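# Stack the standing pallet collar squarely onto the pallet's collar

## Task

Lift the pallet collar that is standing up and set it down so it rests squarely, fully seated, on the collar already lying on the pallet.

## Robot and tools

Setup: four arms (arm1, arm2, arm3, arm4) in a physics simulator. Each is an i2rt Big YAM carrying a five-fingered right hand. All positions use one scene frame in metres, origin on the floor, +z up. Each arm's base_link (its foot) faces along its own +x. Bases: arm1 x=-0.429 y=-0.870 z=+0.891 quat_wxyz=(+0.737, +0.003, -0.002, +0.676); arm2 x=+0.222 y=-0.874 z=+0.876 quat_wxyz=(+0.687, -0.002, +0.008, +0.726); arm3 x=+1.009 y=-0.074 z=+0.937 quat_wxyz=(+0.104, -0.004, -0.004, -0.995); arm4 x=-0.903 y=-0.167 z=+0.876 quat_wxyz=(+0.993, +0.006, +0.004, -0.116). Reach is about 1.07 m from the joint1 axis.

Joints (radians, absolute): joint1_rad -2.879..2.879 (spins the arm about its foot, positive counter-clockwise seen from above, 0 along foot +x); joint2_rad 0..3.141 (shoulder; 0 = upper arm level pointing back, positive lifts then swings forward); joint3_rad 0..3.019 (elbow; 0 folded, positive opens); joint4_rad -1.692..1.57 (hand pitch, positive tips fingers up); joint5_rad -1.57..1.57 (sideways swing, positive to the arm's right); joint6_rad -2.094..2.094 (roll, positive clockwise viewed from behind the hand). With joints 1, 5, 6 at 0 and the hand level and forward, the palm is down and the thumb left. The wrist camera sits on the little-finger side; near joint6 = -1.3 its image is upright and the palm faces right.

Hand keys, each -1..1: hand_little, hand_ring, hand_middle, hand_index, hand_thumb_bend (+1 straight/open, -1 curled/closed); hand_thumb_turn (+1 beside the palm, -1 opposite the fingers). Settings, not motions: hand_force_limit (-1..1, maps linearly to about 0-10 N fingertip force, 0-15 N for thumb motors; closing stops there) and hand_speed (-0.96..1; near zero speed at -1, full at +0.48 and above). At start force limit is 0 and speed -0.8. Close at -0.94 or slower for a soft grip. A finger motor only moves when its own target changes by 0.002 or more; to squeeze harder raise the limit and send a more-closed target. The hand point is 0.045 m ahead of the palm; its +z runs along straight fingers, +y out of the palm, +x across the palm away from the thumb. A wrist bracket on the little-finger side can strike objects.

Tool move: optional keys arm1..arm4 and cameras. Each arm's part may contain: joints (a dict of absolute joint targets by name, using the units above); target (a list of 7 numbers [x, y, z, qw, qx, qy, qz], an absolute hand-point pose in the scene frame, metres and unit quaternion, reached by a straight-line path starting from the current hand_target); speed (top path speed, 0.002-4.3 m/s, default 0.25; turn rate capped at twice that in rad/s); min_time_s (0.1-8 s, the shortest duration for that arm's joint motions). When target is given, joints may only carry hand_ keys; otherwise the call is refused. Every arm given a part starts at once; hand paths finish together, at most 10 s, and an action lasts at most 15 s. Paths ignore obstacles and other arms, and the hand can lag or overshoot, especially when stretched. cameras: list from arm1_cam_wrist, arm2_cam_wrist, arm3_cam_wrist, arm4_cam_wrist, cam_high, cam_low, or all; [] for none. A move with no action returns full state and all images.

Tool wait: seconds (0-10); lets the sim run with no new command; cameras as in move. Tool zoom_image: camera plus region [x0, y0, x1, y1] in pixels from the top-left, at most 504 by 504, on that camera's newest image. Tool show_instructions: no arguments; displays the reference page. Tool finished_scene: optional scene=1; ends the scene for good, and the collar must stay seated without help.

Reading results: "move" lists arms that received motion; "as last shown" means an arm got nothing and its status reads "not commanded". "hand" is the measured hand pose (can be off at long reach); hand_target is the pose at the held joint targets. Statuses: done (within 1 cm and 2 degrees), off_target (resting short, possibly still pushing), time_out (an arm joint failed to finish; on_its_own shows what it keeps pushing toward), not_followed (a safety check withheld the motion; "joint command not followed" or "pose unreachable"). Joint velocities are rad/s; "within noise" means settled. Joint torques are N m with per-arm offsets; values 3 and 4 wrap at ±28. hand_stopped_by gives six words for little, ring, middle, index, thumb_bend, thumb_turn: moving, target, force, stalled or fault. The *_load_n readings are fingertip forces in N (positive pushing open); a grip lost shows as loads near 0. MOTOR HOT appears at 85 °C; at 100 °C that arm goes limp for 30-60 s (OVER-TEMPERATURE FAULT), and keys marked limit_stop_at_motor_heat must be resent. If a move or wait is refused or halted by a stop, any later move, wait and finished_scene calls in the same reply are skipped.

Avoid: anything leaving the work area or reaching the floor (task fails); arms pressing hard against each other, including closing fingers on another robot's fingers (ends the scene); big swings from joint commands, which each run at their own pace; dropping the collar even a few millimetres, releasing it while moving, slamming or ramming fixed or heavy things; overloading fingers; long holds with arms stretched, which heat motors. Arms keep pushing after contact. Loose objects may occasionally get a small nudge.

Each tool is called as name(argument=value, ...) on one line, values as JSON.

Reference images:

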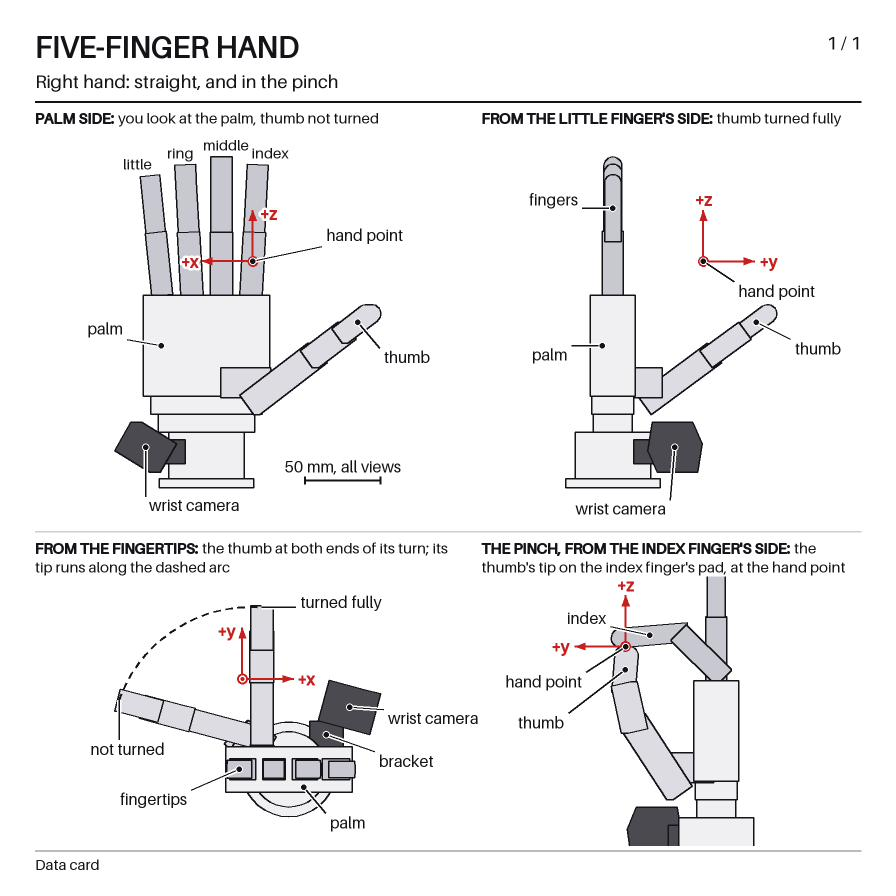

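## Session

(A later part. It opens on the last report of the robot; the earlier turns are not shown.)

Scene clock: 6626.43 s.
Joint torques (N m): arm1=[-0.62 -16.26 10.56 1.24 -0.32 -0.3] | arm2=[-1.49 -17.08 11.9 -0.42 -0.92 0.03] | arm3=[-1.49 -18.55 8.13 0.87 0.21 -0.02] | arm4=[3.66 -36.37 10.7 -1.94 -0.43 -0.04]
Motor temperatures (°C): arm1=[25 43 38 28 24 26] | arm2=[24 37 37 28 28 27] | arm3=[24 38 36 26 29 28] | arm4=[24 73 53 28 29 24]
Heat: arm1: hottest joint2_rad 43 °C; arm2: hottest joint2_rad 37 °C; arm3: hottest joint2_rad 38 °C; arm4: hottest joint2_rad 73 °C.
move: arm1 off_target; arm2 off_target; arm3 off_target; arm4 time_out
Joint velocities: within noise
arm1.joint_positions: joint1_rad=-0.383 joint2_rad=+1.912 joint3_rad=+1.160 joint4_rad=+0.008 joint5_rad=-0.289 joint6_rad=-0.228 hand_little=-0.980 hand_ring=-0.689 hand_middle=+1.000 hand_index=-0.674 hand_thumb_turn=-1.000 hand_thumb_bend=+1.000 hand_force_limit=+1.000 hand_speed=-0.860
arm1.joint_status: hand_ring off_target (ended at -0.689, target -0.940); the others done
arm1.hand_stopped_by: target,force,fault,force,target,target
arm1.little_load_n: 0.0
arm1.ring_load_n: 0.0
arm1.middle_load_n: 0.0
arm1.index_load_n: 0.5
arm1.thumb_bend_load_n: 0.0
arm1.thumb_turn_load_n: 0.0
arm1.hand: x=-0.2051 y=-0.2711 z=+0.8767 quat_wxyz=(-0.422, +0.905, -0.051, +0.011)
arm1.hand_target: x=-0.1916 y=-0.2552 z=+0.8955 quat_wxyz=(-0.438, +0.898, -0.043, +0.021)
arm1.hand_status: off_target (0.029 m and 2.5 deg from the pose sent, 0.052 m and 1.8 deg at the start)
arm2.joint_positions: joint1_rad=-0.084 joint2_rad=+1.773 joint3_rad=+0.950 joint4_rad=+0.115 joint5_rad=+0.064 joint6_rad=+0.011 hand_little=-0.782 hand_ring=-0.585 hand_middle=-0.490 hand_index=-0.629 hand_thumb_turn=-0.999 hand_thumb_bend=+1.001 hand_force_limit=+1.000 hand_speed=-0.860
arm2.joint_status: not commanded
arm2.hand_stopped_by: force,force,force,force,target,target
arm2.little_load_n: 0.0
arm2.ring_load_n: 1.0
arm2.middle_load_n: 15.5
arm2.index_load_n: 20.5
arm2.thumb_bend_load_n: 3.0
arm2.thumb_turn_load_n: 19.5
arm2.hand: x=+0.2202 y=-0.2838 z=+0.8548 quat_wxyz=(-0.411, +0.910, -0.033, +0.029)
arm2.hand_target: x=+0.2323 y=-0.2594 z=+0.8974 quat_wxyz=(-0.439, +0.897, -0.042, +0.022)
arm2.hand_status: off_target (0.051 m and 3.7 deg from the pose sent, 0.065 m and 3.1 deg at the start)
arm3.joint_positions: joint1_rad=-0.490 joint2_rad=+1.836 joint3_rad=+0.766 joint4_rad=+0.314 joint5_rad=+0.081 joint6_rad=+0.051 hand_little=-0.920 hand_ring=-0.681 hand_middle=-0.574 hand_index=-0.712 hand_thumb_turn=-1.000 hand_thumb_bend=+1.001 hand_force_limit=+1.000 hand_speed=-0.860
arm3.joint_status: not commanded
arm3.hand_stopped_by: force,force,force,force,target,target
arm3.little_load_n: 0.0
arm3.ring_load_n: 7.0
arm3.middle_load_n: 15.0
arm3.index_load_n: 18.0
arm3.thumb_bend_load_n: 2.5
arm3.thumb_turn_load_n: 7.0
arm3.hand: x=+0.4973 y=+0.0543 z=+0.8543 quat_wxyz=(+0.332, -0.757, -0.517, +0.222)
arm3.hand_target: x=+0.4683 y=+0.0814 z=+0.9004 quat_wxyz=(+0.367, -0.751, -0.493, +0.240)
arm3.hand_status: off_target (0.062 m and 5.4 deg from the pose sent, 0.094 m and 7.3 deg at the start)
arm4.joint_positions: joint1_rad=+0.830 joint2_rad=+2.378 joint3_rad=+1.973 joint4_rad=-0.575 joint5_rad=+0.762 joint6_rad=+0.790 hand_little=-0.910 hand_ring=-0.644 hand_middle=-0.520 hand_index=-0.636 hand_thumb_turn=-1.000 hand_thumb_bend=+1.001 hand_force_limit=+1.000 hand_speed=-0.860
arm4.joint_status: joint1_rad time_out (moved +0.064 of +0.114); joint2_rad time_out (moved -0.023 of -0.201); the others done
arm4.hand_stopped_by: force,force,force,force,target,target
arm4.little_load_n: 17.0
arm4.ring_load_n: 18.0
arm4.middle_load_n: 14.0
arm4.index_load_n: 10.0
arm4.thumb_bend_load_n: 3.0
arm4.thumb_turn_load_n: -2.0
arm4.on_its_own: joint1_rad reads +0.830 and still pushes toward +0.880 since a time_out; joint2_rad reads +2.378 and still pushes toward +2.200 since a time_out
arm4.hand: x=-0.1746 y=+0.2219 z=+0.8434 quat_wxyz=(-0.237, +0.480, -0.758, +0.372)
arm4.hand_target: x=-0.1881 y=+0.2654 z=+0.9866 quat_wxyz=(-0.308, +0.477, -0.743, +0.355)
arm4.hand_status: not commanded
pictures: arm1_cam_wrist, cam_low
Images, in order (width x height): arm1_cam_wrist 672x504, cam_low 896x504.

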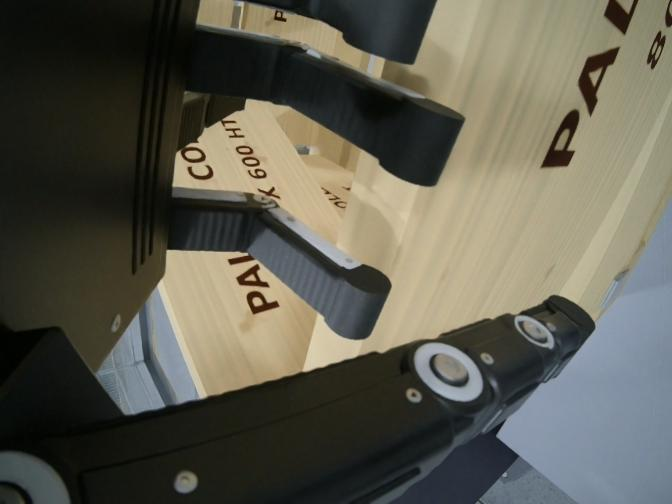

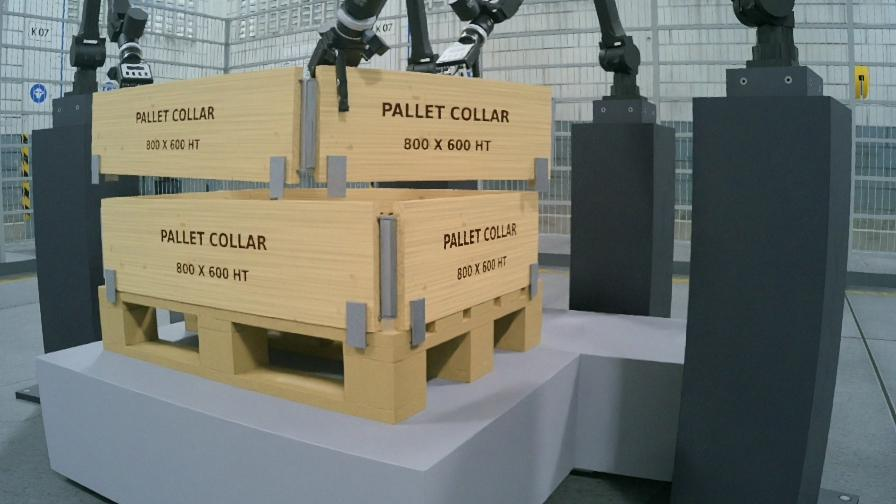

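move(arm1={"joints":{"hand_speed":-0.3,"hand_ring":0,"hand_little":0,"hand_index":0},"target":[-0.2050,-0.290,0.925,0.4379,-0.8977,0.0428,-0.0209],"speed":0.06}, arm2={"target":[0.220,-0.3050,0.860,0.4379,-0.8977,0.0428,-0.0209],"speed":0.05}, arm3={"target":[0.485,0.035,0.865,0.3617,-0.7550,-0.4928,0.2405],"speed":0.05}, arm4={"target":[-0.175,0.210,0.885,-0.237,0.480,-0.758,0.372],"speed":0.05})

move(arm2={"target":[0.220,-0.318,0.810,0.4379,-0.8977,0.0428,-0.0209],"speed":0.05}, arm3={"target":[0.490,0.022,0.805,0.3617,-0.7550,-0.4928,0.2405],"speed":0.05}, arm4={"target":[-0.175,0.190,0.810,-0.237,0.480,-0.758,0.372],"speed":0.05}, cameras=["cam_low","cam_high"])

zoom_image(camera="cam_high", region=[340, 120, 600, 380])

Scene clock: 6671.27 s.
Joint torques (N m): arm1=[-0.44 -16.79 6.35 1.28 -0.31 -0.29] | arm2=[0.15 -17.96 5.89 0.31 -0.43 0.17] | arm3=[-0.09 -19.08 3.69 2.3 0.51 0.11] | arm4=[1.03 -28.22 13.53 -4.37 0.25 0.15]
Motor temperatures (°C): arm1=[25 44 42 27 24 26] | arm2=[24 37 39 28 29 27] | arm3=[24 38 41 26 29 27] | arm4=[24 87 52 28 29 24]
Heat: arm1: hottest joint2_rad 44 °C; arm2: hottest joint3_rad 39 °C; arm3: hottest joint3_rad 41 °C; arm4: hottest joint2_rad 87 °C. Fold robot arm4 in close to its base, or ease its load, before you think long.
move: arm1 off_target; arm2 off_target; arm3 off_target; arm4 off_target
MOTOR HOT: the motor of arm4's joint2_rad now reports 87 °C; the controller stops that arm at 100 °C. To cool a motor, set the load down, stop pushing, or move to a pose that needs little force.
Joint velocities: within noise
arm1.joint_positions: joint1_rad=-0.390 joint2_rad=+1.808 joint3_rad=+1.116 joint4_rad=-0.022 joint5_rad=-0.295 joint6_rad=-0.233 hand_little=+0.000 hand_ring=+0.000 hand_middle=+1.000 hand_index=+0.000 hand_thumb_turn=-1.000 hand_thumb_bend=+1.000 hand_force_limit=+1.000 hand_speed=-0.300
arm1.joint_status: all done
arm1.hand_stopped_by: target,target,fault,target,target,target
arm1.little_load_n: 0.0
arm1.ring_load_n: 0.0
arm1.middle_load_n: 0.0
arm1.index_load_n: 0.0
arm1.thumb_bend_load_n: 0.0
arm1.thumb_turn_load_n: 0.0
arm1.hand: x=-0.2084 y=-0.2852 z=+0.9162 quat_wxyz=(-0.435, +0.899, -0.048, +0.016)
arm1.hand_target: x=-0.2050 y=-0.2900 z=+0.9248 quat_wxyz=(-0.438, +0.898, -0.043, +0.021)
arm1.hand_status: off_target (0.011 m and 0.9 deg from the pose sent, 0.052 m and 2.5 deg at the start)
arm2.joint_positions: joint1_rad=-0.084 joint2_rad=+1.786 joint3_rad=+0.848 joint4_rad=+0.246 joint5_rad=+0.065 joint6_rad=+0.012 hand_little=-0.782 hand_ring=-0.585 hand_middle=-0.490 hand_index=-0.629 hand_thumb_turn=-0.999 hand_thumb_bend=+1.001 hand_force_limit=+1.000 hand_speed=-0.860
arm2.joint_status: not commanded
arm2.hand_stopped_by: force,force,force,force,target,target
arm2.little_load_n: 0.0
arm2.ring_load_n: 1.0
arm2.middle_load_n: 17.0
arm2.index_load_n: 22.0
arm2.thumb_bend_load_n: 2.5
arm2.thumb_turn_load_n: 18.5
arm2.hand: x=+0.2195 y=-0.3096 z=+0.8282 quat_wxyz=(-0.419, +0.907, -0.034, +0.029)
arm2.hand_target: x=+0.2200 y=-0.3046 z=+0.8588 quat_wxyz=(-0.438, +0.898, -0.042, +0.021)
arm2.hand_status: off_target (0.032 m and 2.8 deg from the pose sent, 0.022 m and 3.7 deg at the start)
arm3.joint_positions: joint1_rad=-0.419 joint2_rad=+1.894 joint3_rad=+0.737 joint4_rad=+0.395 joint5_rad=+0.139 joint6_rad=+0.102 hand_little=-0.920 hand_ring=-0.681 hand_middle=-0.574 hand_index=-0.712 hand_thumb_turn=-1.000 hand_thumb_bend=+1.001 hand_force_limit=+1.000 hand_speed=-0.860
arm3.joint_status: not commanded
arm3.hand_stopped_by: force,force,force,force,target,target
arm3.little_load_n: 0.0
arm3.ring_load_n: 7.5
arm3.middle_load_n: 15.5
arm3.index_load_n: 19.5
arm3.thumb_bend_load_n: 2.0
arm3.thumb_turn_load_n: 7.5
arm3.hand: x=+0.4998 y=+0.0239 z=+0.8297 quat_wxyz=(+0.333, -0.758, -0.515, +0.220)
arm3.hand_target: x=+0.4851 y=+0.0349 z=+0.8637 quat_wxyz=(+0.361, -0.754, -0.492, +0.240)
arm3.hand_status: off_target (0.040 m and 4.8 deg from the pose sent, 0.025 m and 4.9 deg at the start)
arm4.joint_positions: joint1_rad=+0.794 joint2_rad=+2.383 joint3_rad=+1.896 joint4_rad=-0.487 joint5_rad=+0.759 joint6_rad=+0.764 hand_little=-0.910 hand_ring=-0.644 hand_middle=-0.520 hand_index=-0.636 hand_thumb_turn=-1.000 hand_thumb_bend=+1.001 hand_force_limit=+1.000 hand_speed=-0.860
arm4.joint_status: not commanded
arm4.hand_stopped_by: force,force,force,force,target,target
arm4.little_load_n: 17.5
arm4.ring_load_n: 19.0
arm4.middle_load_n: 14.0
arm4.index_load_n: 8.0
arm4.thumb_bend_load_n: 3.0
arm4.thumb_turn_load_n: -7.0
arm4.hand: x=-0.1722 y=+0.1896 z=+0.8127 quat_wxyz=(-0.228, +0.476, -0.760, +0.378)
arm4.hand_target: x=-0.1746 y=+0.2094 z=+0.8822 quat_wxyz=(-0.241, +0.481, -0.757, +0.372)
arm4.hand_status: off_target (0.075 m and 1.3 deg from the pose sent, 0.043 m and 0.1 deg at the start; pose on its path clipped on 48 of 88 steps)
pictures: none

Scene clock: 6673.33 s.
Joint torques (N m): arm1=[-0.73 -17.14 6.32 1.26 -0.34 -0.28] | arm2=[0.38 -14.15 4.78 1.13 -0.51 0.04] | arm3=[-0.03 -15.03 3.41 2.66 0.55 0.17] | arm4=[-1.03 -24.94 7.2 -0.16 0.33 0.24]
Motor temperatures (°C): arm1=[25 44 41 27 24 26] | arm2=[24 37 38 28 29 27] | arm3=[24 38 41 26 29 27] | arm4=[24 86 52 28 29 24]
Heat: arm1: hottest joint2_rad 44 °C; arm2: hottest joint3_rad 38 °C; arm3: hottest joint3_rad 41 °C; arm4: hottest joint2_rad 86 °C. Fold robot arm4 in close to its base, or ease its load, before you think long.
move: arm2 done; arm3 off_target; arm4 off_target
MOTOR HOT: still on. The motor of arm4's joint2_rad now reports 86 °C.
Joint velocities: within noise
arm1: as last shown
arm1.hand_target: x=-0.2050 y=-0.2899 z=+0.9248 quat_wxyz=(-0.438, +0.898, -0.043, +0.021)
arm2.joint_positions: joint1_rad=-0.090 joint2_rad=+1.842 joint3_rad=+0.797 joint4_rad=+0.377 joint5_rad=+0.066 joint6_rad=+0.023 hand_little=-0.782 hand_ring=-0.585 hand_middle=-0.490 hand_index=-0.629 hand_thumb_turn=-1.000 hand_thumb_bend=+1.000 hand_force_limit=+1.000 hand_speed=-0.860
arm2.joint_status: not commanded
arm2.hand_stopped_by: force,force,force,force,target,target
arm2.little_load_n: 0.0
arm2.ring_load_n: 0.5
arm2.middle_load_n: 10.5
arm2.index_load_n: 18.5
arm2.thumb_bend_load_n: 1.0
arm2.thumb_turn_load_n: 3.0
arm2.hand: x=+0.2222 y=-0.3191 z=+0.8015 quat_wxyz=(-0.430, +0.901, -0.042, +0.029)
arm2.hand_target: x=+0.2199 y=-0.3179 z=+0.8100 quat_wxyz=(-0.438, +0.898, -0.043, +0.021)
arm2.hand_status: done (0.009 m and 1.4 deg from the pose sent, 0.020 m and 2.8 deg at the start)
arm3.joint_positions: joint1_rad=-0.395 joint2_rad=+2.009 joint3_rad=+0.718 joint4_rad=+0.566 joint5_rad=+0.159 joint6_rad=+0.114 hand_little=-0.920 hand_ring=-0.681 hand_middle=-0.574 hand_index=-0.712 hand_thumb_turn=-1.000 hand_thumb_bend=+1.001 hand_force_limit=+1.000 hand_speed=-0.860
arm3.joint_status: not commanded
arm3.hand_stopped_by: force,force,force,force,target,target
arm3.little_load_n: 0.0
arm3.ring_load_n: 7.5
arm3.middle_load_n: 15.0
arm3.index_load_n: 17.5
arm3.thumb_bend_load_n: 2.5
arm3.thumb_turn_load_n: 5.5
arm3.hand: x=+0.5001 y=+0.0137 z=+0.7947 quat_wxyz=(+0.347, -0.752, -0.511, +0.231)
arm3.hand_target: x=+0.4902 y=+0.0221 z=+0.8051 quat_wxyz=(+0.361, -0.754, -0.492, +0.240)
arm3.hand_status: off_target (0.017 m and 3.0 deg from the pose sent, 0.027 m and 4.8 deg at the start)
arm4.joint_positions: joint1_rad=+0.792 joint2_rad=+2.398 joint3_rad=+1.879 joint4_rad=-0.427 joint5_rad=+0.745 joint6_rad=+0.735 hand_little=-0.910 hand_ring=-0.644 hand_middle=-0.520 hand_index=-0.636 hand_thumb_turn=-1.000 hand_thumb_bend=+1.000 hand_force_limit=+1.000 hand_speed=-0.860
arm4.joint_status: not commanded
arm4.hand_stopped_by: force,force,force,force,target,target
arm4.little_load_n: 9.5
arm4.ring_load_n: 13.0
arm4.middle_load_n: 9.5
arm4.index_load_n: 9.5
arm4.thumb_bend_load_n: 0.5
arm4.thumb_turn_load_n: 0.5
arm4.hand: x=-0.1705 y=+0.1909 z=+0.7992 quat_wxyz=(-0.236, +0.483, -0.755, +0.376)
arm4.hand_target: x=-0.1748 y=+0.1900 z=+0.8099 quat_wxyz=(-0.237, +0.480, -0.758, +0.372)
arm4.hand_status: off_target (0.012 m and 0.7 deg from the pose sent, 0.004 m and 1.3 deg at the start)
pictures: cam_high, cam_low
Images, in order (width x height): cam_high 896x504, cam_low 896x504.

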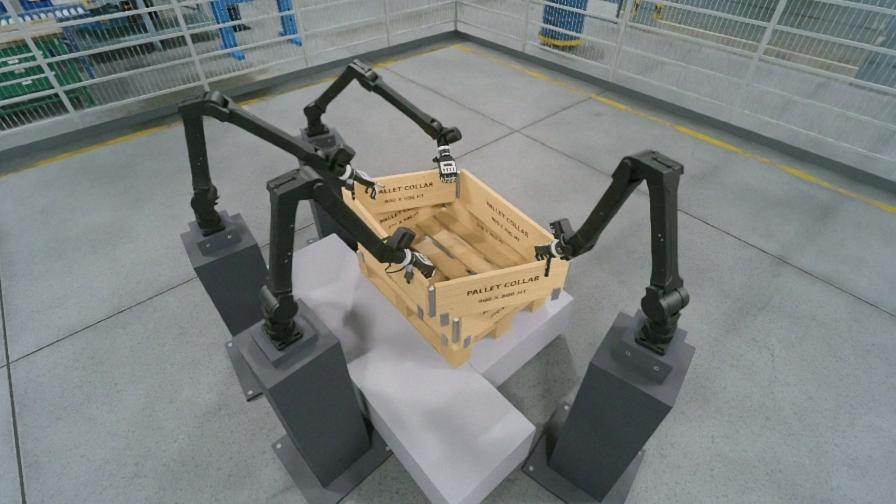

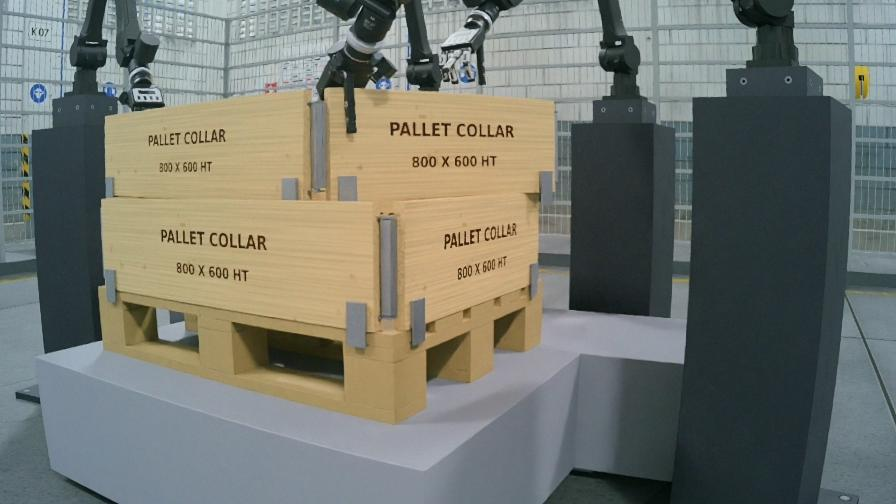

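Scaled by 1.938.

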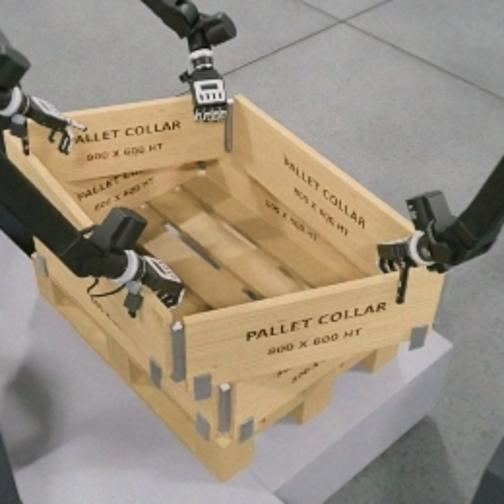

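move(arm4={"joints":{"hand_speed":-0.5,"hand_index":0,"hand_middle":0,"hand_ring":0,"hand_little":0},"target":[-0.172,0.190,0.815,-0.237,0.480,-0.758,0.372],"speed":0.05}, arm2={"joints":{"hand_speed":-0.5,"hand_index":0,"hand_middle":0,"hand_ring":0,"hand_little":0},"target":[0.222,-0.318,0.798,0.4376,-0.8971,0.0541,-0.0264],"speed":0.05}, arm3={"joints":{"hand_speed":-0.5,"hand_index":0,"hand_middle":0,"hand_ring":0,"hand_little":0},"target":[0.500,0.013,0.792,0.3617,-0.7550,-0.4928,0.2405],"speed":0.05})

move(arm4={"target":[-0.200,0.195,0.95,-0.237,0.480,-0.758,0.372],"speed":0.15})

move(arm4={"joints":{"joint2_rad":1.3,"joint3_rad":0.9,"joint4_rad":0.0},"min_time_s":4})

move(cameras=["arm2_cam_wrist","arm3_cam_wrist","arm1_cam_wrist","cam_high","cam_low"])

zoom_image(camera="cam_high", region=[400, 150, 590, 340])

zoom_image(camera="cam_high", region=[320, 150, 480, 310])

Scene clock: 6693.27 s.
Joint torques (N m): arm1=[-0.73 -16.91 6.27 1.24 -0.33 -0.3] | arm2=[0.79 -11.75 5.04 1.8 0.14 0.1] | arm3=[0.91 -12.45 2.95 2.95 0.33 0.1] | arm4=[-1.26 -24.12 8.47 0.21 0.43 0.26]
Motor temperatures (°C): arm1=[25 44 39 27 24 26] | arm2=[24 37 36 28 28 27] | arm3=[24 38 38 27 29 27] | arm4=[24 77 50 28 29 24]
Heat: arm1: hottest joint2_rad 44 °C; arm2: hottest joint2_rad 37 °C; arm3: hottest joint2_rad 38 °C; arm4: hottest joint2_rad 77 °C.
move: arm2 done; arm3 done; arm4 off_target
MOTOR HOT: cleared for the motors of arm4.
Joint velocities: within noise
arm1: as last shown
arm2.joint_positions: joint1_rad=-0.090 joint2_rad=+1.842 joint3_rad=+0.791 joint4_rad=+0.391 joint5_rad=+0.068 joint6_rad=+0.035 hand_little=+0.000 hand_ring=+0.000 hand_middle=+0.000 hand_index=+0.000 hand_thumb_turn=-1.000 hand_thumb_bend=+1.000 hand_force_limit=+1.000 hand_speed=-0.500
arm2.joint_status: all done
arm2.hand_stopped_by: target,target,target,target,target,target
arm2.little_load_n: 0.0
arm2.ring_load_n: 0.0
arm2.middle_load_n: 0.0
arm2.index_load_n: 0.0
arm2.thumb_bend_load_n: 0.0
arm2.thumb_turn_load_n: 0.5
arm2.hand: x=+0.2219 y=-0.3193 z=+0.8017 quat_wxyz=(-0.433, +0.900, -0.048, +0.027)
arm2.hand_target: x=+0.2219 y=-0.3180 z=+0.7981 quat_wxyz=(-0.437, +0.897, -0.054, +0.026)
arm2.hand_status: done (0.004 m and 0.9 deg from the pose sent, 0.004 m and 1.7 deg at the start)
arm3.joint_positions: joint1_rad=-0.390 joint2_rad=+2.011 joint3_rad=+0.697 joint4_rad=+0.614 joint5_rad=+0.178 joint6_rad=+0.133 hand_little=+0.000 hand_ring=+0.000 hand_middle=+0.000 hand_index=+0.000 hand_thumb_turn=-1.000 hand_thumb_bend=+1.000 hand_force_limit=+1.000 hand_speed=-0.500
arm3.joint_status: all done
arm3.hand_stopped_by: target,target,target,target,target,target
arm3.little_load_n: 0.0
arm3.ring_load_n: 0.0
arm3.middle_load_n: 0.0
arm3.index_load_n: 0.0
arm3.thumb_bend_load_n: 0.0
arm3.thumb_turn_load_n: 0.5
arm3.hand: x=+0.5020 y=+0.0140 z=+0.7964 quat_wxyz=(+0.358, -0.754, -0.498, +0.236)
arm3.hand_target: x=+0.5002 y=+0.0129 z=+0.7920 quat_wxyz=(+0.361, -0.755, -0.493, +0.240)
arm3.hand_status: done (0.005 m and 0.9 deg from the pose sent, 0.003 m and 3.0 deg at the start)
arm4.joint_positions: joint1_rad=+0.792 joint2_rad=+2.389 joint3_rad=+1.877 joint4_rad=-0.447 joint5_rad=+0.742 joint6_rad=+0.733 hand_little=+0.000 hand_ring=+0.000 hand_middle=+0.000 hand_index=+0.000 hand_thumb_turn=-1.000 hand_thumb_bend=+1.000 hand_force_limit=+1.000 hand_speed=-0.500
arm4.joint_status: all done
arm4.hand_stopped_by: target,target,target,target,target,target
arm4.little_load_n: 0.0
arm4.ring_load_n: 0.0
arm4.middle_load_n: 0.0
arm4.index_load_n: 0.0
arm4.thumb_bend_load_n: 0.0
arm4.thumb_turn_load_n: 0.0
arm4.hand: x=-0.1734 y=+0.1897 z=+0.8027 quat_wxyz=(-0.231, +0.487, -0.754, +0.375)
arm4.hand_target: x=-0.1720 y=+0.1899 z=+0.8147 quat_wxyz=(-0.237, +0.480, -0.758, +0.372)
arm4.hand_status: off_target (0.012 m and 1.2 deg from the pose sent, 0.016 m and 0.7 deg at the start)
pictures: none

Scene clock: 6695.00 s.
Joint torques (N m): arm1=[-0.62 -16.85 6.38 1.2 -0.35 -0.29] | arm2=[0.56 -11.75 5.12 1.87 0.15 0.09] | arm3=[0.91 -12.4 2.95 2.97 0.33 0.1] | arm4=[-0.09 -21.42 10.48 0.12 0.64 0.24]
Motor temperatures (°C): arm1=[25 44 39 27 24 26] | arm2=[24 37 36 28 28 27] | arm3=[24 38 38 27 29 27] | arm4=[24 77 50 28 29 24]
Heat: arm1: hottest joint2_rad 44 °C; arm2: hottest joint2_rad 37 °C; arm3: hottest joint2_rad 38 °C; arm4: hottest joint2_rad 77 °C.
move: arm4 off_target
Joint velocities: within noise
arm1, arm2, arm3: as last shown
arm3.joint_positions: joint1_rad=-0.390 joint2_rad=+2.011 joint3_rad=+0.697 joint4_rad=+0.615 joint5_rad=+0.178 joint6_rad=+0.133 hand_little=+0.000 hand_ring=+0.000 hand_middle=+0.000 hand_index=+0.000 hand_thumb_turn=-1.000 hand_thumb_bend=+1.000 hand_force_limit=+1.000 hand_speed=-0.500
arm3.middle_load_n: 0.5
arm3.index_load_n: -0.5
arm3.hand: x=+0.5019 y=+0.0140 z=+0.7965 quat_wxyz=(+0.358, -0.754, -0.498, +0.236)
arm3.hand_target: x=+0.5001 y=+0.0129 z=+0.7921 quat_wxyz=(+0.361, -0.755, -0.493, +0.240)
arm4.joint_positions: joint1_rad=+0.809 joint2_rad=+2.178 joint3_rad=+1.873 joint4_rad=-0.684 joint5_rad=+0.753 joint6_rad=+0.766 hand_little=+0.000 hand_ring=+0.000 hand_middle=+0.000 hand_index=+0.000 hand_thumb_turn=-1.000 hand_thumb_bend=+1.000 hand_force_limit=+1.000 hand_speed=-0.500
arm4.joint_status: not commanded
arm4.hand_stopped_by: target,target,target,target,target,target
arm4.little_load_n: 0.0
arm4.ring_load_n: 0.0
arm4.middle_load_n: 0.0
arm4.index_load_n: 0.0
arm4.thumb_bend_load_n: 0.0
arm4.thumb_turn_load_n: 0.0
arm4.hand: x=-0.1992 y=+0.1859 z=+0.9363 quat_wxyz=(-0.226, +0.485, -0.757, +0.374)
arm4.hand_target: x=-0.2001 y=+0.1949 z=+0.9498 quat_wxyz=(-0.237, +0.480, -0.758, +0.372)
arm4.hand_status: off_target (0.016 m and 1.4 deg from the pose sent, 0.150 m and 1.2 deg at the start)
pictures: none

Scene clock: 6699.50 s.
Joint torques (N m): arm1=[-1.03 -17.03 6.3 1.21 -0.33 -0.28] | arm2=[0.73 -11.75 5.07 1.87 0.14 0.11] | arm3=[0.91 -12.45 2.95 2.96 0.33 0.09] | arm4=[-0.56 -10.93 8.62 1.54 0.43 0.29]
Motor temperatures (°C): arm1=[25 44 38 27 24 26] | arm2=[24 37 36 28 28 27] | arm3=[24 38 38 27 29 27] | arm4=[24 75 49 28 29 24]
Heat: arm1: hottest joint2_rad 44 °C; arm2: hottest joint2_rad 37 °C; arm3: hottest joint2_rad 38 °C; arm4: hottest joint2_rad 75 °C.
move: arm4 done
Joint velocities: within noise
arm1, arm2, arm3: as last shown
arm2.thumb_turn_load_n: 0.0
arm3.middle_load_n: 0.0
arm3.index_load_n: 0.0
arm4.joint_positions: joint1_rad=+0.809 joint2_rad=+1.311 joint3_rad=+0.912 joint4_rad=-0.014 joint5_rad=+0.753 joint6_rad=+0.767 hand_little=+0.000 hand_ring=+0.000 hand_middle=+0.000 hand_index=+0.000 hand_thumb_turn=-1.000 hand_thumb_bend=+1.000 hand_force_limit=+1.000 hand_speed=-0.500
arm4.joint_status: all done
arm4.hand_stopped_by: target,target,target,target,target,target
arm4.little_load_n: 0.0
arm4.ring_load_n: 0.0
arm4.middle_load_n: 0.0
arm4.index_load_n: 0.0
arm4.thumb_bend_load_n: 0.0
arm4.thumb_turn_load_n: 0.0
arm4.hand: x=-0.3753 y=+0.0683 z=+1.1177 quat_wxyz=(-0.471, +0.338, -0.732, +0.358)
arm4.hand_target: x=-0.3798 y=+0.0724 z=+1.1208 quat_wxyz=(-0.480, +0.333, -0.732, +0.352)
arm4.hand_status: not commanded
pictures: none

Scene clock: 6699.50 s.
Joint torques (N m): arm1=[-1.03 -17.03 6.3 1.21 -0.33 -0.28] | arm2=[0.73 -11.75 5.07 1.87 0.14 0.11] | arm3=[0.91 -12.45 2.95 2.96 0.33 0.09] | arm4=[-0.56 -10.93 8.62 1.54 0.43 0.29]
Motor temperatures (°C): arm1=[25 44 38 27 24 26] | arm2=[24 37 36 28 28 27] | arm3=[24 38 38 27 29 27] | arm4=[24 75 49 28 29 24]
Heat: arm1: hottest joint2_rad 44 °C; arm2: hottest joint2_rad 37 °C; arm3: hottest joint2_rad 38 °C; arm4: hottest joint2_rad 75 °C.
Joint velocities: within noise
arm1.joint_positions: joint1_rad=-0.390 joint2_rad=+1.808 joint3_rad=+1.116 joint4_rad=-0.022 joint5_rad=-0.295 joint6_rad=-0.233 hand_little=+0.000 hand_ring=+0.000 hand_middle=+1.000 hand_index=+0.000 hand_thumb_turn=-1.000 hand_thumb_bend=+1.000 hand_force_limit=+1.000 hand_speed=-0.300
arm1.joint_status: not commanded
arm1.hand_stopped_by: target,target,fault,target,target,target
arm1.little_load_n: 0.0
arm1.ring_load_n: 0.0
arm1.middle_load_n: 0.0
arm1.index_load_n: 0.0
arm1.thumb_bend_load_n: 0.0
arm1.thumb_turn_load_n: 0.0
arm1.hand: x=-0.2084 y=-0.2852 z=+0.9162 quat_wxyz=(-0.435, +0.899, -0.048, +0.016) (m; scene frame)
arm1.hand_target: x=-0.2050 y=-0.2899 z=+0.9248 quat_wxyz=(-0.438, +0.898, -0.043, +0.021) (m; scene frame)
arm1.hand_status: not commanded
arm2.joint_positions: joint1_rad=-0.090 joint2_rad=+1.842 joint3_rad=+0.791 joint4_rad=+0.391 joint5_rad=+0.068 joint6_rad=+0.035 hand_little=+0.000 hand_ring=+0.000 hand_middle=+0.000 hand_index=+0.000 hand_thumb_turn=-1.000 hand_thumb_bend=+1.000 hand_force_limit=+1.000 hand_speed=-0.500
arm2.joint_status: not commanded
arm2.hand_stopped_by: target,target,target,target,target,target
arm2.little_load_n: 0.0
arm2.ring_load_n: 0.0
arm2.middle_load_n: 0.0
arm2.index_load_n: 0.0
arm2.thumb_bend_load_n: 0.0
arm2.thumb_turn_load_n: 0.0
arm2.hand: x=+0.2219 y=-0.3193 z=+0.8017 quat_wxyz=(-0.433, +0.900, -0.048, +0.027) (m; scene frame)
arm2.hand_target: x=+0.2219 y=-0.3180 z=+0.7981 quat_wxyz=(-0.437, +0.897, -0.054, +0.026) (m; scene frame)
arm2.hand_status: not commanded
arm3.joint_positions: joint1_rad=-0.390 joint2_rad=+2.011 joint3_rad=+0.697 joint4_rad=+0.615 joint5_rad=+0.178 joint6_rad=+0.133 hand_little=+0.000 hand_ring=+0.000 hand_middle=+0.000 hand_index=+0.000 hand_thumb_turn=-1.000 hand_thumb_bend=+1.000 hand_force_limit=+1.000 hand_speed=-0.500
arm3.joint_status: not commanded
arm3.hand_stopped_by: target,target,target,target,target,target
arm3.little_load_n: 0.0
arm3.ring_load_n: 0.0
arm3.middle_load_n: 0.0
arm3.index_load_n: 0.0
arm3.thumb_bend_load_n: 0.0
arm3.thumb_turn_load_n: 0.5
arm3.hand: x=+0.5019 y=+0.0140 z=+0.7965 quat_wxyz=(+0.358, -0.754, -0.498, +0.236) (m; scene frame)
arm3.hand_target: x=+0.5001 y=+0.0129 z=+0.7921 quat_wxyz=(+0.361, -0.755, -0.493, +0.240) (m; scene frame)
arm3.hand_status: not commanded
arm4.joint_positions: joint1_rad=+0.809 joint2_rad=+1.311 joint3_rad=+0.912 joint4_rad=-0.014 joint5_rad=+0.753 joint6_rad=+0.767 hand_little=+0.000 hand_ring=+0.000 hand_middle=+0.000 hand_index=+0.000 hand_thumb_turn=-1.000 hand_thumb_bend=+1.000 hand_force_limit=+1.000 hand_speed=-0.500
arm4.joint_status: all done
arm4.hand_stopped_by: target,target,target,target,target,target
arm4.little_load_n: 0.0
arm4.ring_load_n: 0.0
arm4.middle_load_n: 0.0
arm4.index_load_n: 0.0
arm4.thumb_bend_load_n: 0.0
arm4.thumb_turn_load_n: 0.0
arm4.hand: x=-0.3753 y=+0.0683 z=+1.1177 quat_wxyz=(-0.471, +0.338, -0.732, +0.358) (m; scene frame)
arm4.hand_target: x=-0.3798 y=+0.0724 z=+1.1208 quat_wxyz=(-0.480, +0.333, -0.732, +0.352) (m; scene frame)
arm4.hand_status: not commanded
pictures: arm1_cam_wrist, arm2_cam_wrist, arm3_cam_wrist, cam_high, cam_low
Images, in order (width x height): arm1_cam_wrist 672x504, arm2_cam_wrist 672x504, arm3_cam_wrist 672x504, cam_high 896x504, cam_low 896x504.

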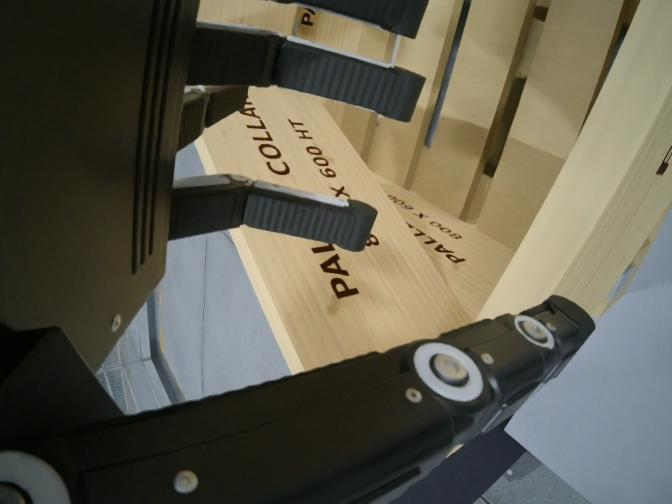

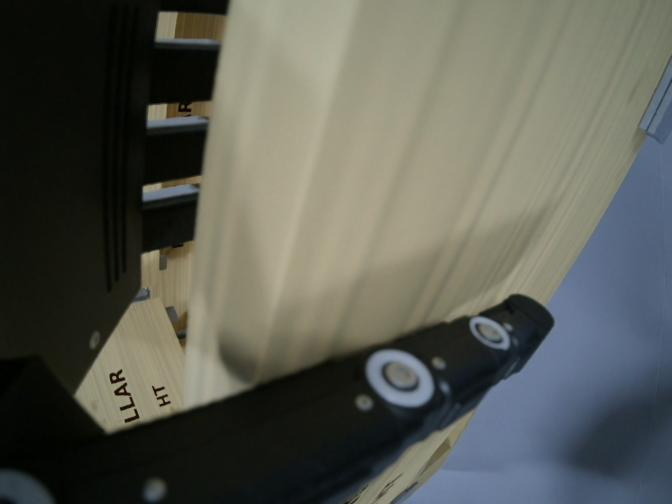

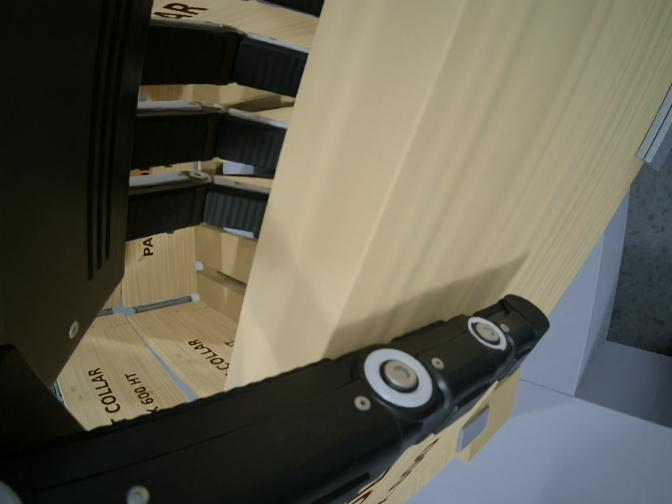

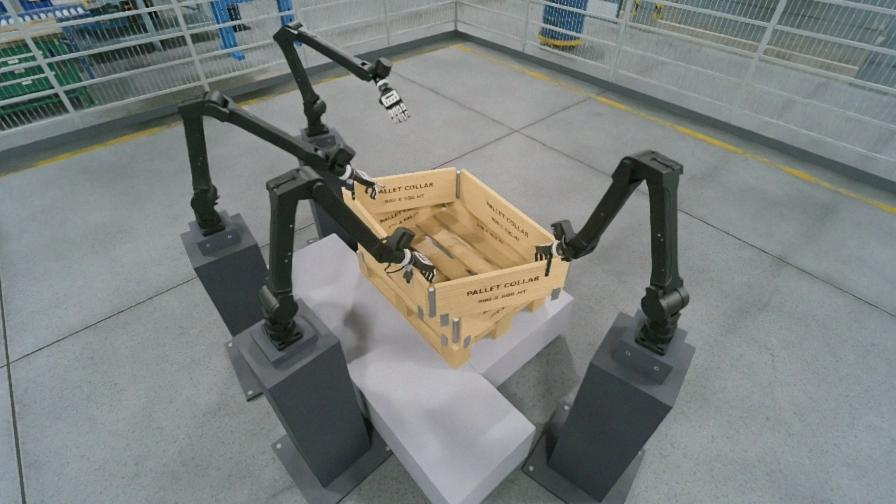

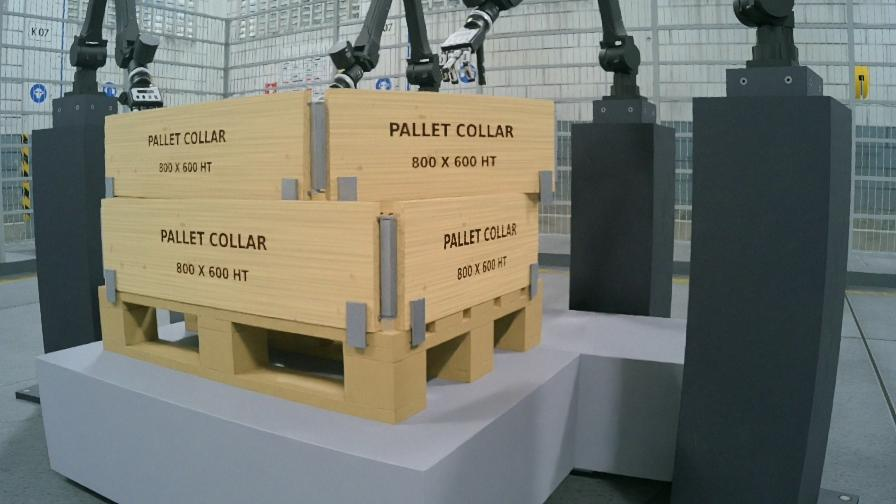

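Scaled by 2.653.

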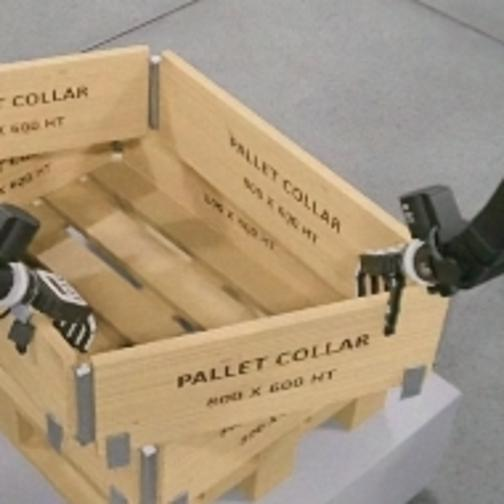

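Scaled by 3.150.

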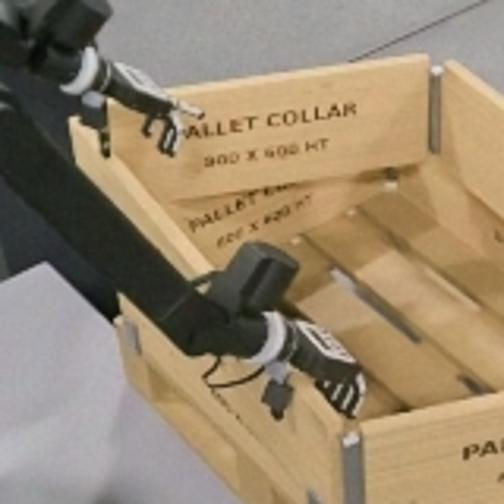

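move(arm1={"target":[-0.203,-0.292,0.835,0.4368,-0.8953,0.0776,-0.0378],"speed":0.1}, arm2={"target":[0.221,-0.319,0.795,0.4368,-0.8953,0.0776,-0.0378],"speed":0.05}, arm3={"target":[0.501,0.013,0.788,0.3689,-0.7563,-0.4855,0.2366],"speed":0.05}, cameras=["arm1_cam_wrist"])

Scene clock: 6761.20 s.
Joint torques (N m): arm1=[-0.09 -14.33 5.45 2.18 0 0.04] | arm2=[1.61 -11.4 5.07 1.85 0.23 0.09] | arm3=[0.91 -11.58 3.02 2.91 0.32 0.11] | arm4=[-0.62 -10.75 8.72 1.58 0.41 0.29]
Motor temperatures (°C): arm1=[25 43 36 27 24 26] | arm2=[24 36 34 28 28 27] | arm3=[24 37 35 27 29 27] | arm4=[24 57 49 29 28 24]
Heat: arm1: hottest joint2_rad 43 °C; arm2: hottest joint2_rad 36 °C; arm3: hottest joint2_rad 37 °C; arm4: hottest joint2_rad 57 °C.
move: arm1 done; arm2 done; arm3 done
Joint velocities: within noise
arm1.joint_positions: joint1_rad=-0.390 joint2_rad=+1.935 joint3_rad=+1.043 joint4_rad=+0.201 joint5_rad=-0.237 joint6_rad=-0.209 hand_little=+0.000 hand_ring=+0.000 hand_middle=+1.000 hand_index=+0.000 hand_thumb_turn=-1.000 hand_thumb_bend=+1.000 hand_force_limit=+1.000 hand_speed=-0.300
arm1.joint_status: not commanded
arm1.hand_stopped_by: target,target,fault,target,target,target
arm1.little_load_n: 0.0
arm1.ring_load_n: 0.0
arm1.middle_load_n: 0.0
arm1.index_load_n: 0.0
arm1.thumb_bend_load_n: 0.0
arm1.thumb_turn_load_n: 0.0
arm1.hand: x=-0.2017 y=-0.2913 z=+0.8419 quat_wxyz=(-0.437, +0.896, -0.070, +0.040)
arm1.hand_target: x=-0.2030 y=-0.2922 z=+0.8351 quat_wxyz=(-0.437, +0.895, -0.078, +0.038)
arm1.hand_status: done (0.007 m and 0.9 deg from the pose sent, 0.082 m and 4.2 deg at the start)
arm2.joint_positions: joint1_rad=-0.085 joint2_rad=+1.843 joint3_rad=+0.786 joint4_rad=+0.399 joint5_rad=+0.120 joint6_rad=+0.079 hand_little=+0.000 hand_ring=+0.000 hand_middle=+0.000 hand_index=+0.000 hand_thumb_turn=-1.000 hand_thumb_bend=+1.000 hand_force_limit=+1.000 hand_speed=-0.500
arm2.joint_status: not commanded
arm2.hand_stopped_by: target,target,target,target,target,target
arm2.little_load_n: 0.0
arm2.ring_load_n: 0.0
arm2.middle_load_n: 0.0
arm2.index_load_n: 0.0
arm2.thumb_bend_load_n: 0.5
arm2.thumb_turn_load_n: 0.5
arm2.hand: x=+0.2269 y=-0.3193 z=+0.8013 quat_wxyz=(-0.435, +0.896, -0.077, +0.040)
arm2.hand_target: x=+0.2210 y=-0.3191 z=+0.7953 quat_wxyz=(-0.437, +0.895, -0.078, +0.038)
arm2.hand_status: done (0.009 m and 0.4 deg from the pose sent, 0.007 m and 3.6 deg at the start)
arm3.joint_positions: joint1_rad=-0.382 joint2_rad=+2.017 joint3_rad=+0.690 joint4_rad=+0.642 joint5_rad=+0.206 joint6_rad=+0.142 hand_little=+0.000 hand_ring=+0.000 hand_middle=+0.000 hand_index=+0.000 hand_thumb_turn=-1.000 hand_thumb_bend=+1.000 hand_force_limit=+1.000 hand_speed=-0.500
arm3.joint_status: not commanded
arm3.hand_stopped_by: target,target,target,target,target,target
arm3.little_load_n: 0.0
arm3.ring_load_n: 0.0
arm3.middle_load_n: 0.0
arm3.index_load_n: 0.0
arm3.thumb_bend_load_n: 0.0
arm3.thumb_turn_load_n: -0.5
arm3.hand: x=+0.5014 y=+0.0150 z=+0.7969 quat_wxyz=(+0.369, -0.754, -0.490, +0.235)
arm3.hand_target: x=+0.5013 y=+0.0130 z=+0.7882 quat_wxyz=(+0.369, -0.757, -0.486, +0.236)
arm3.hand_status: done (0.009 m and 0.6 deg from the pose sent, 0.009 m and 1.9 deg at the start)
arm4: as last shown
arm4.hand_target: x=-0.3799 y=+0.0724 z=+1.1208 quat_wxyz=(-0.480, +0.333, -0.732, +0.352)
Images, in order (width x height): arm1_cam_wrist 672x504.

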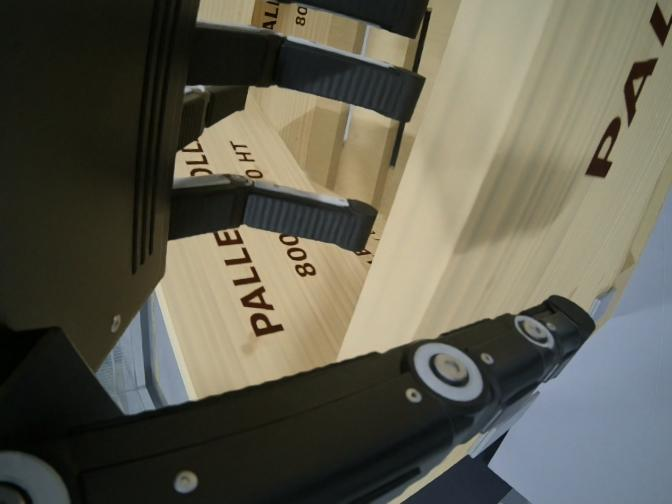

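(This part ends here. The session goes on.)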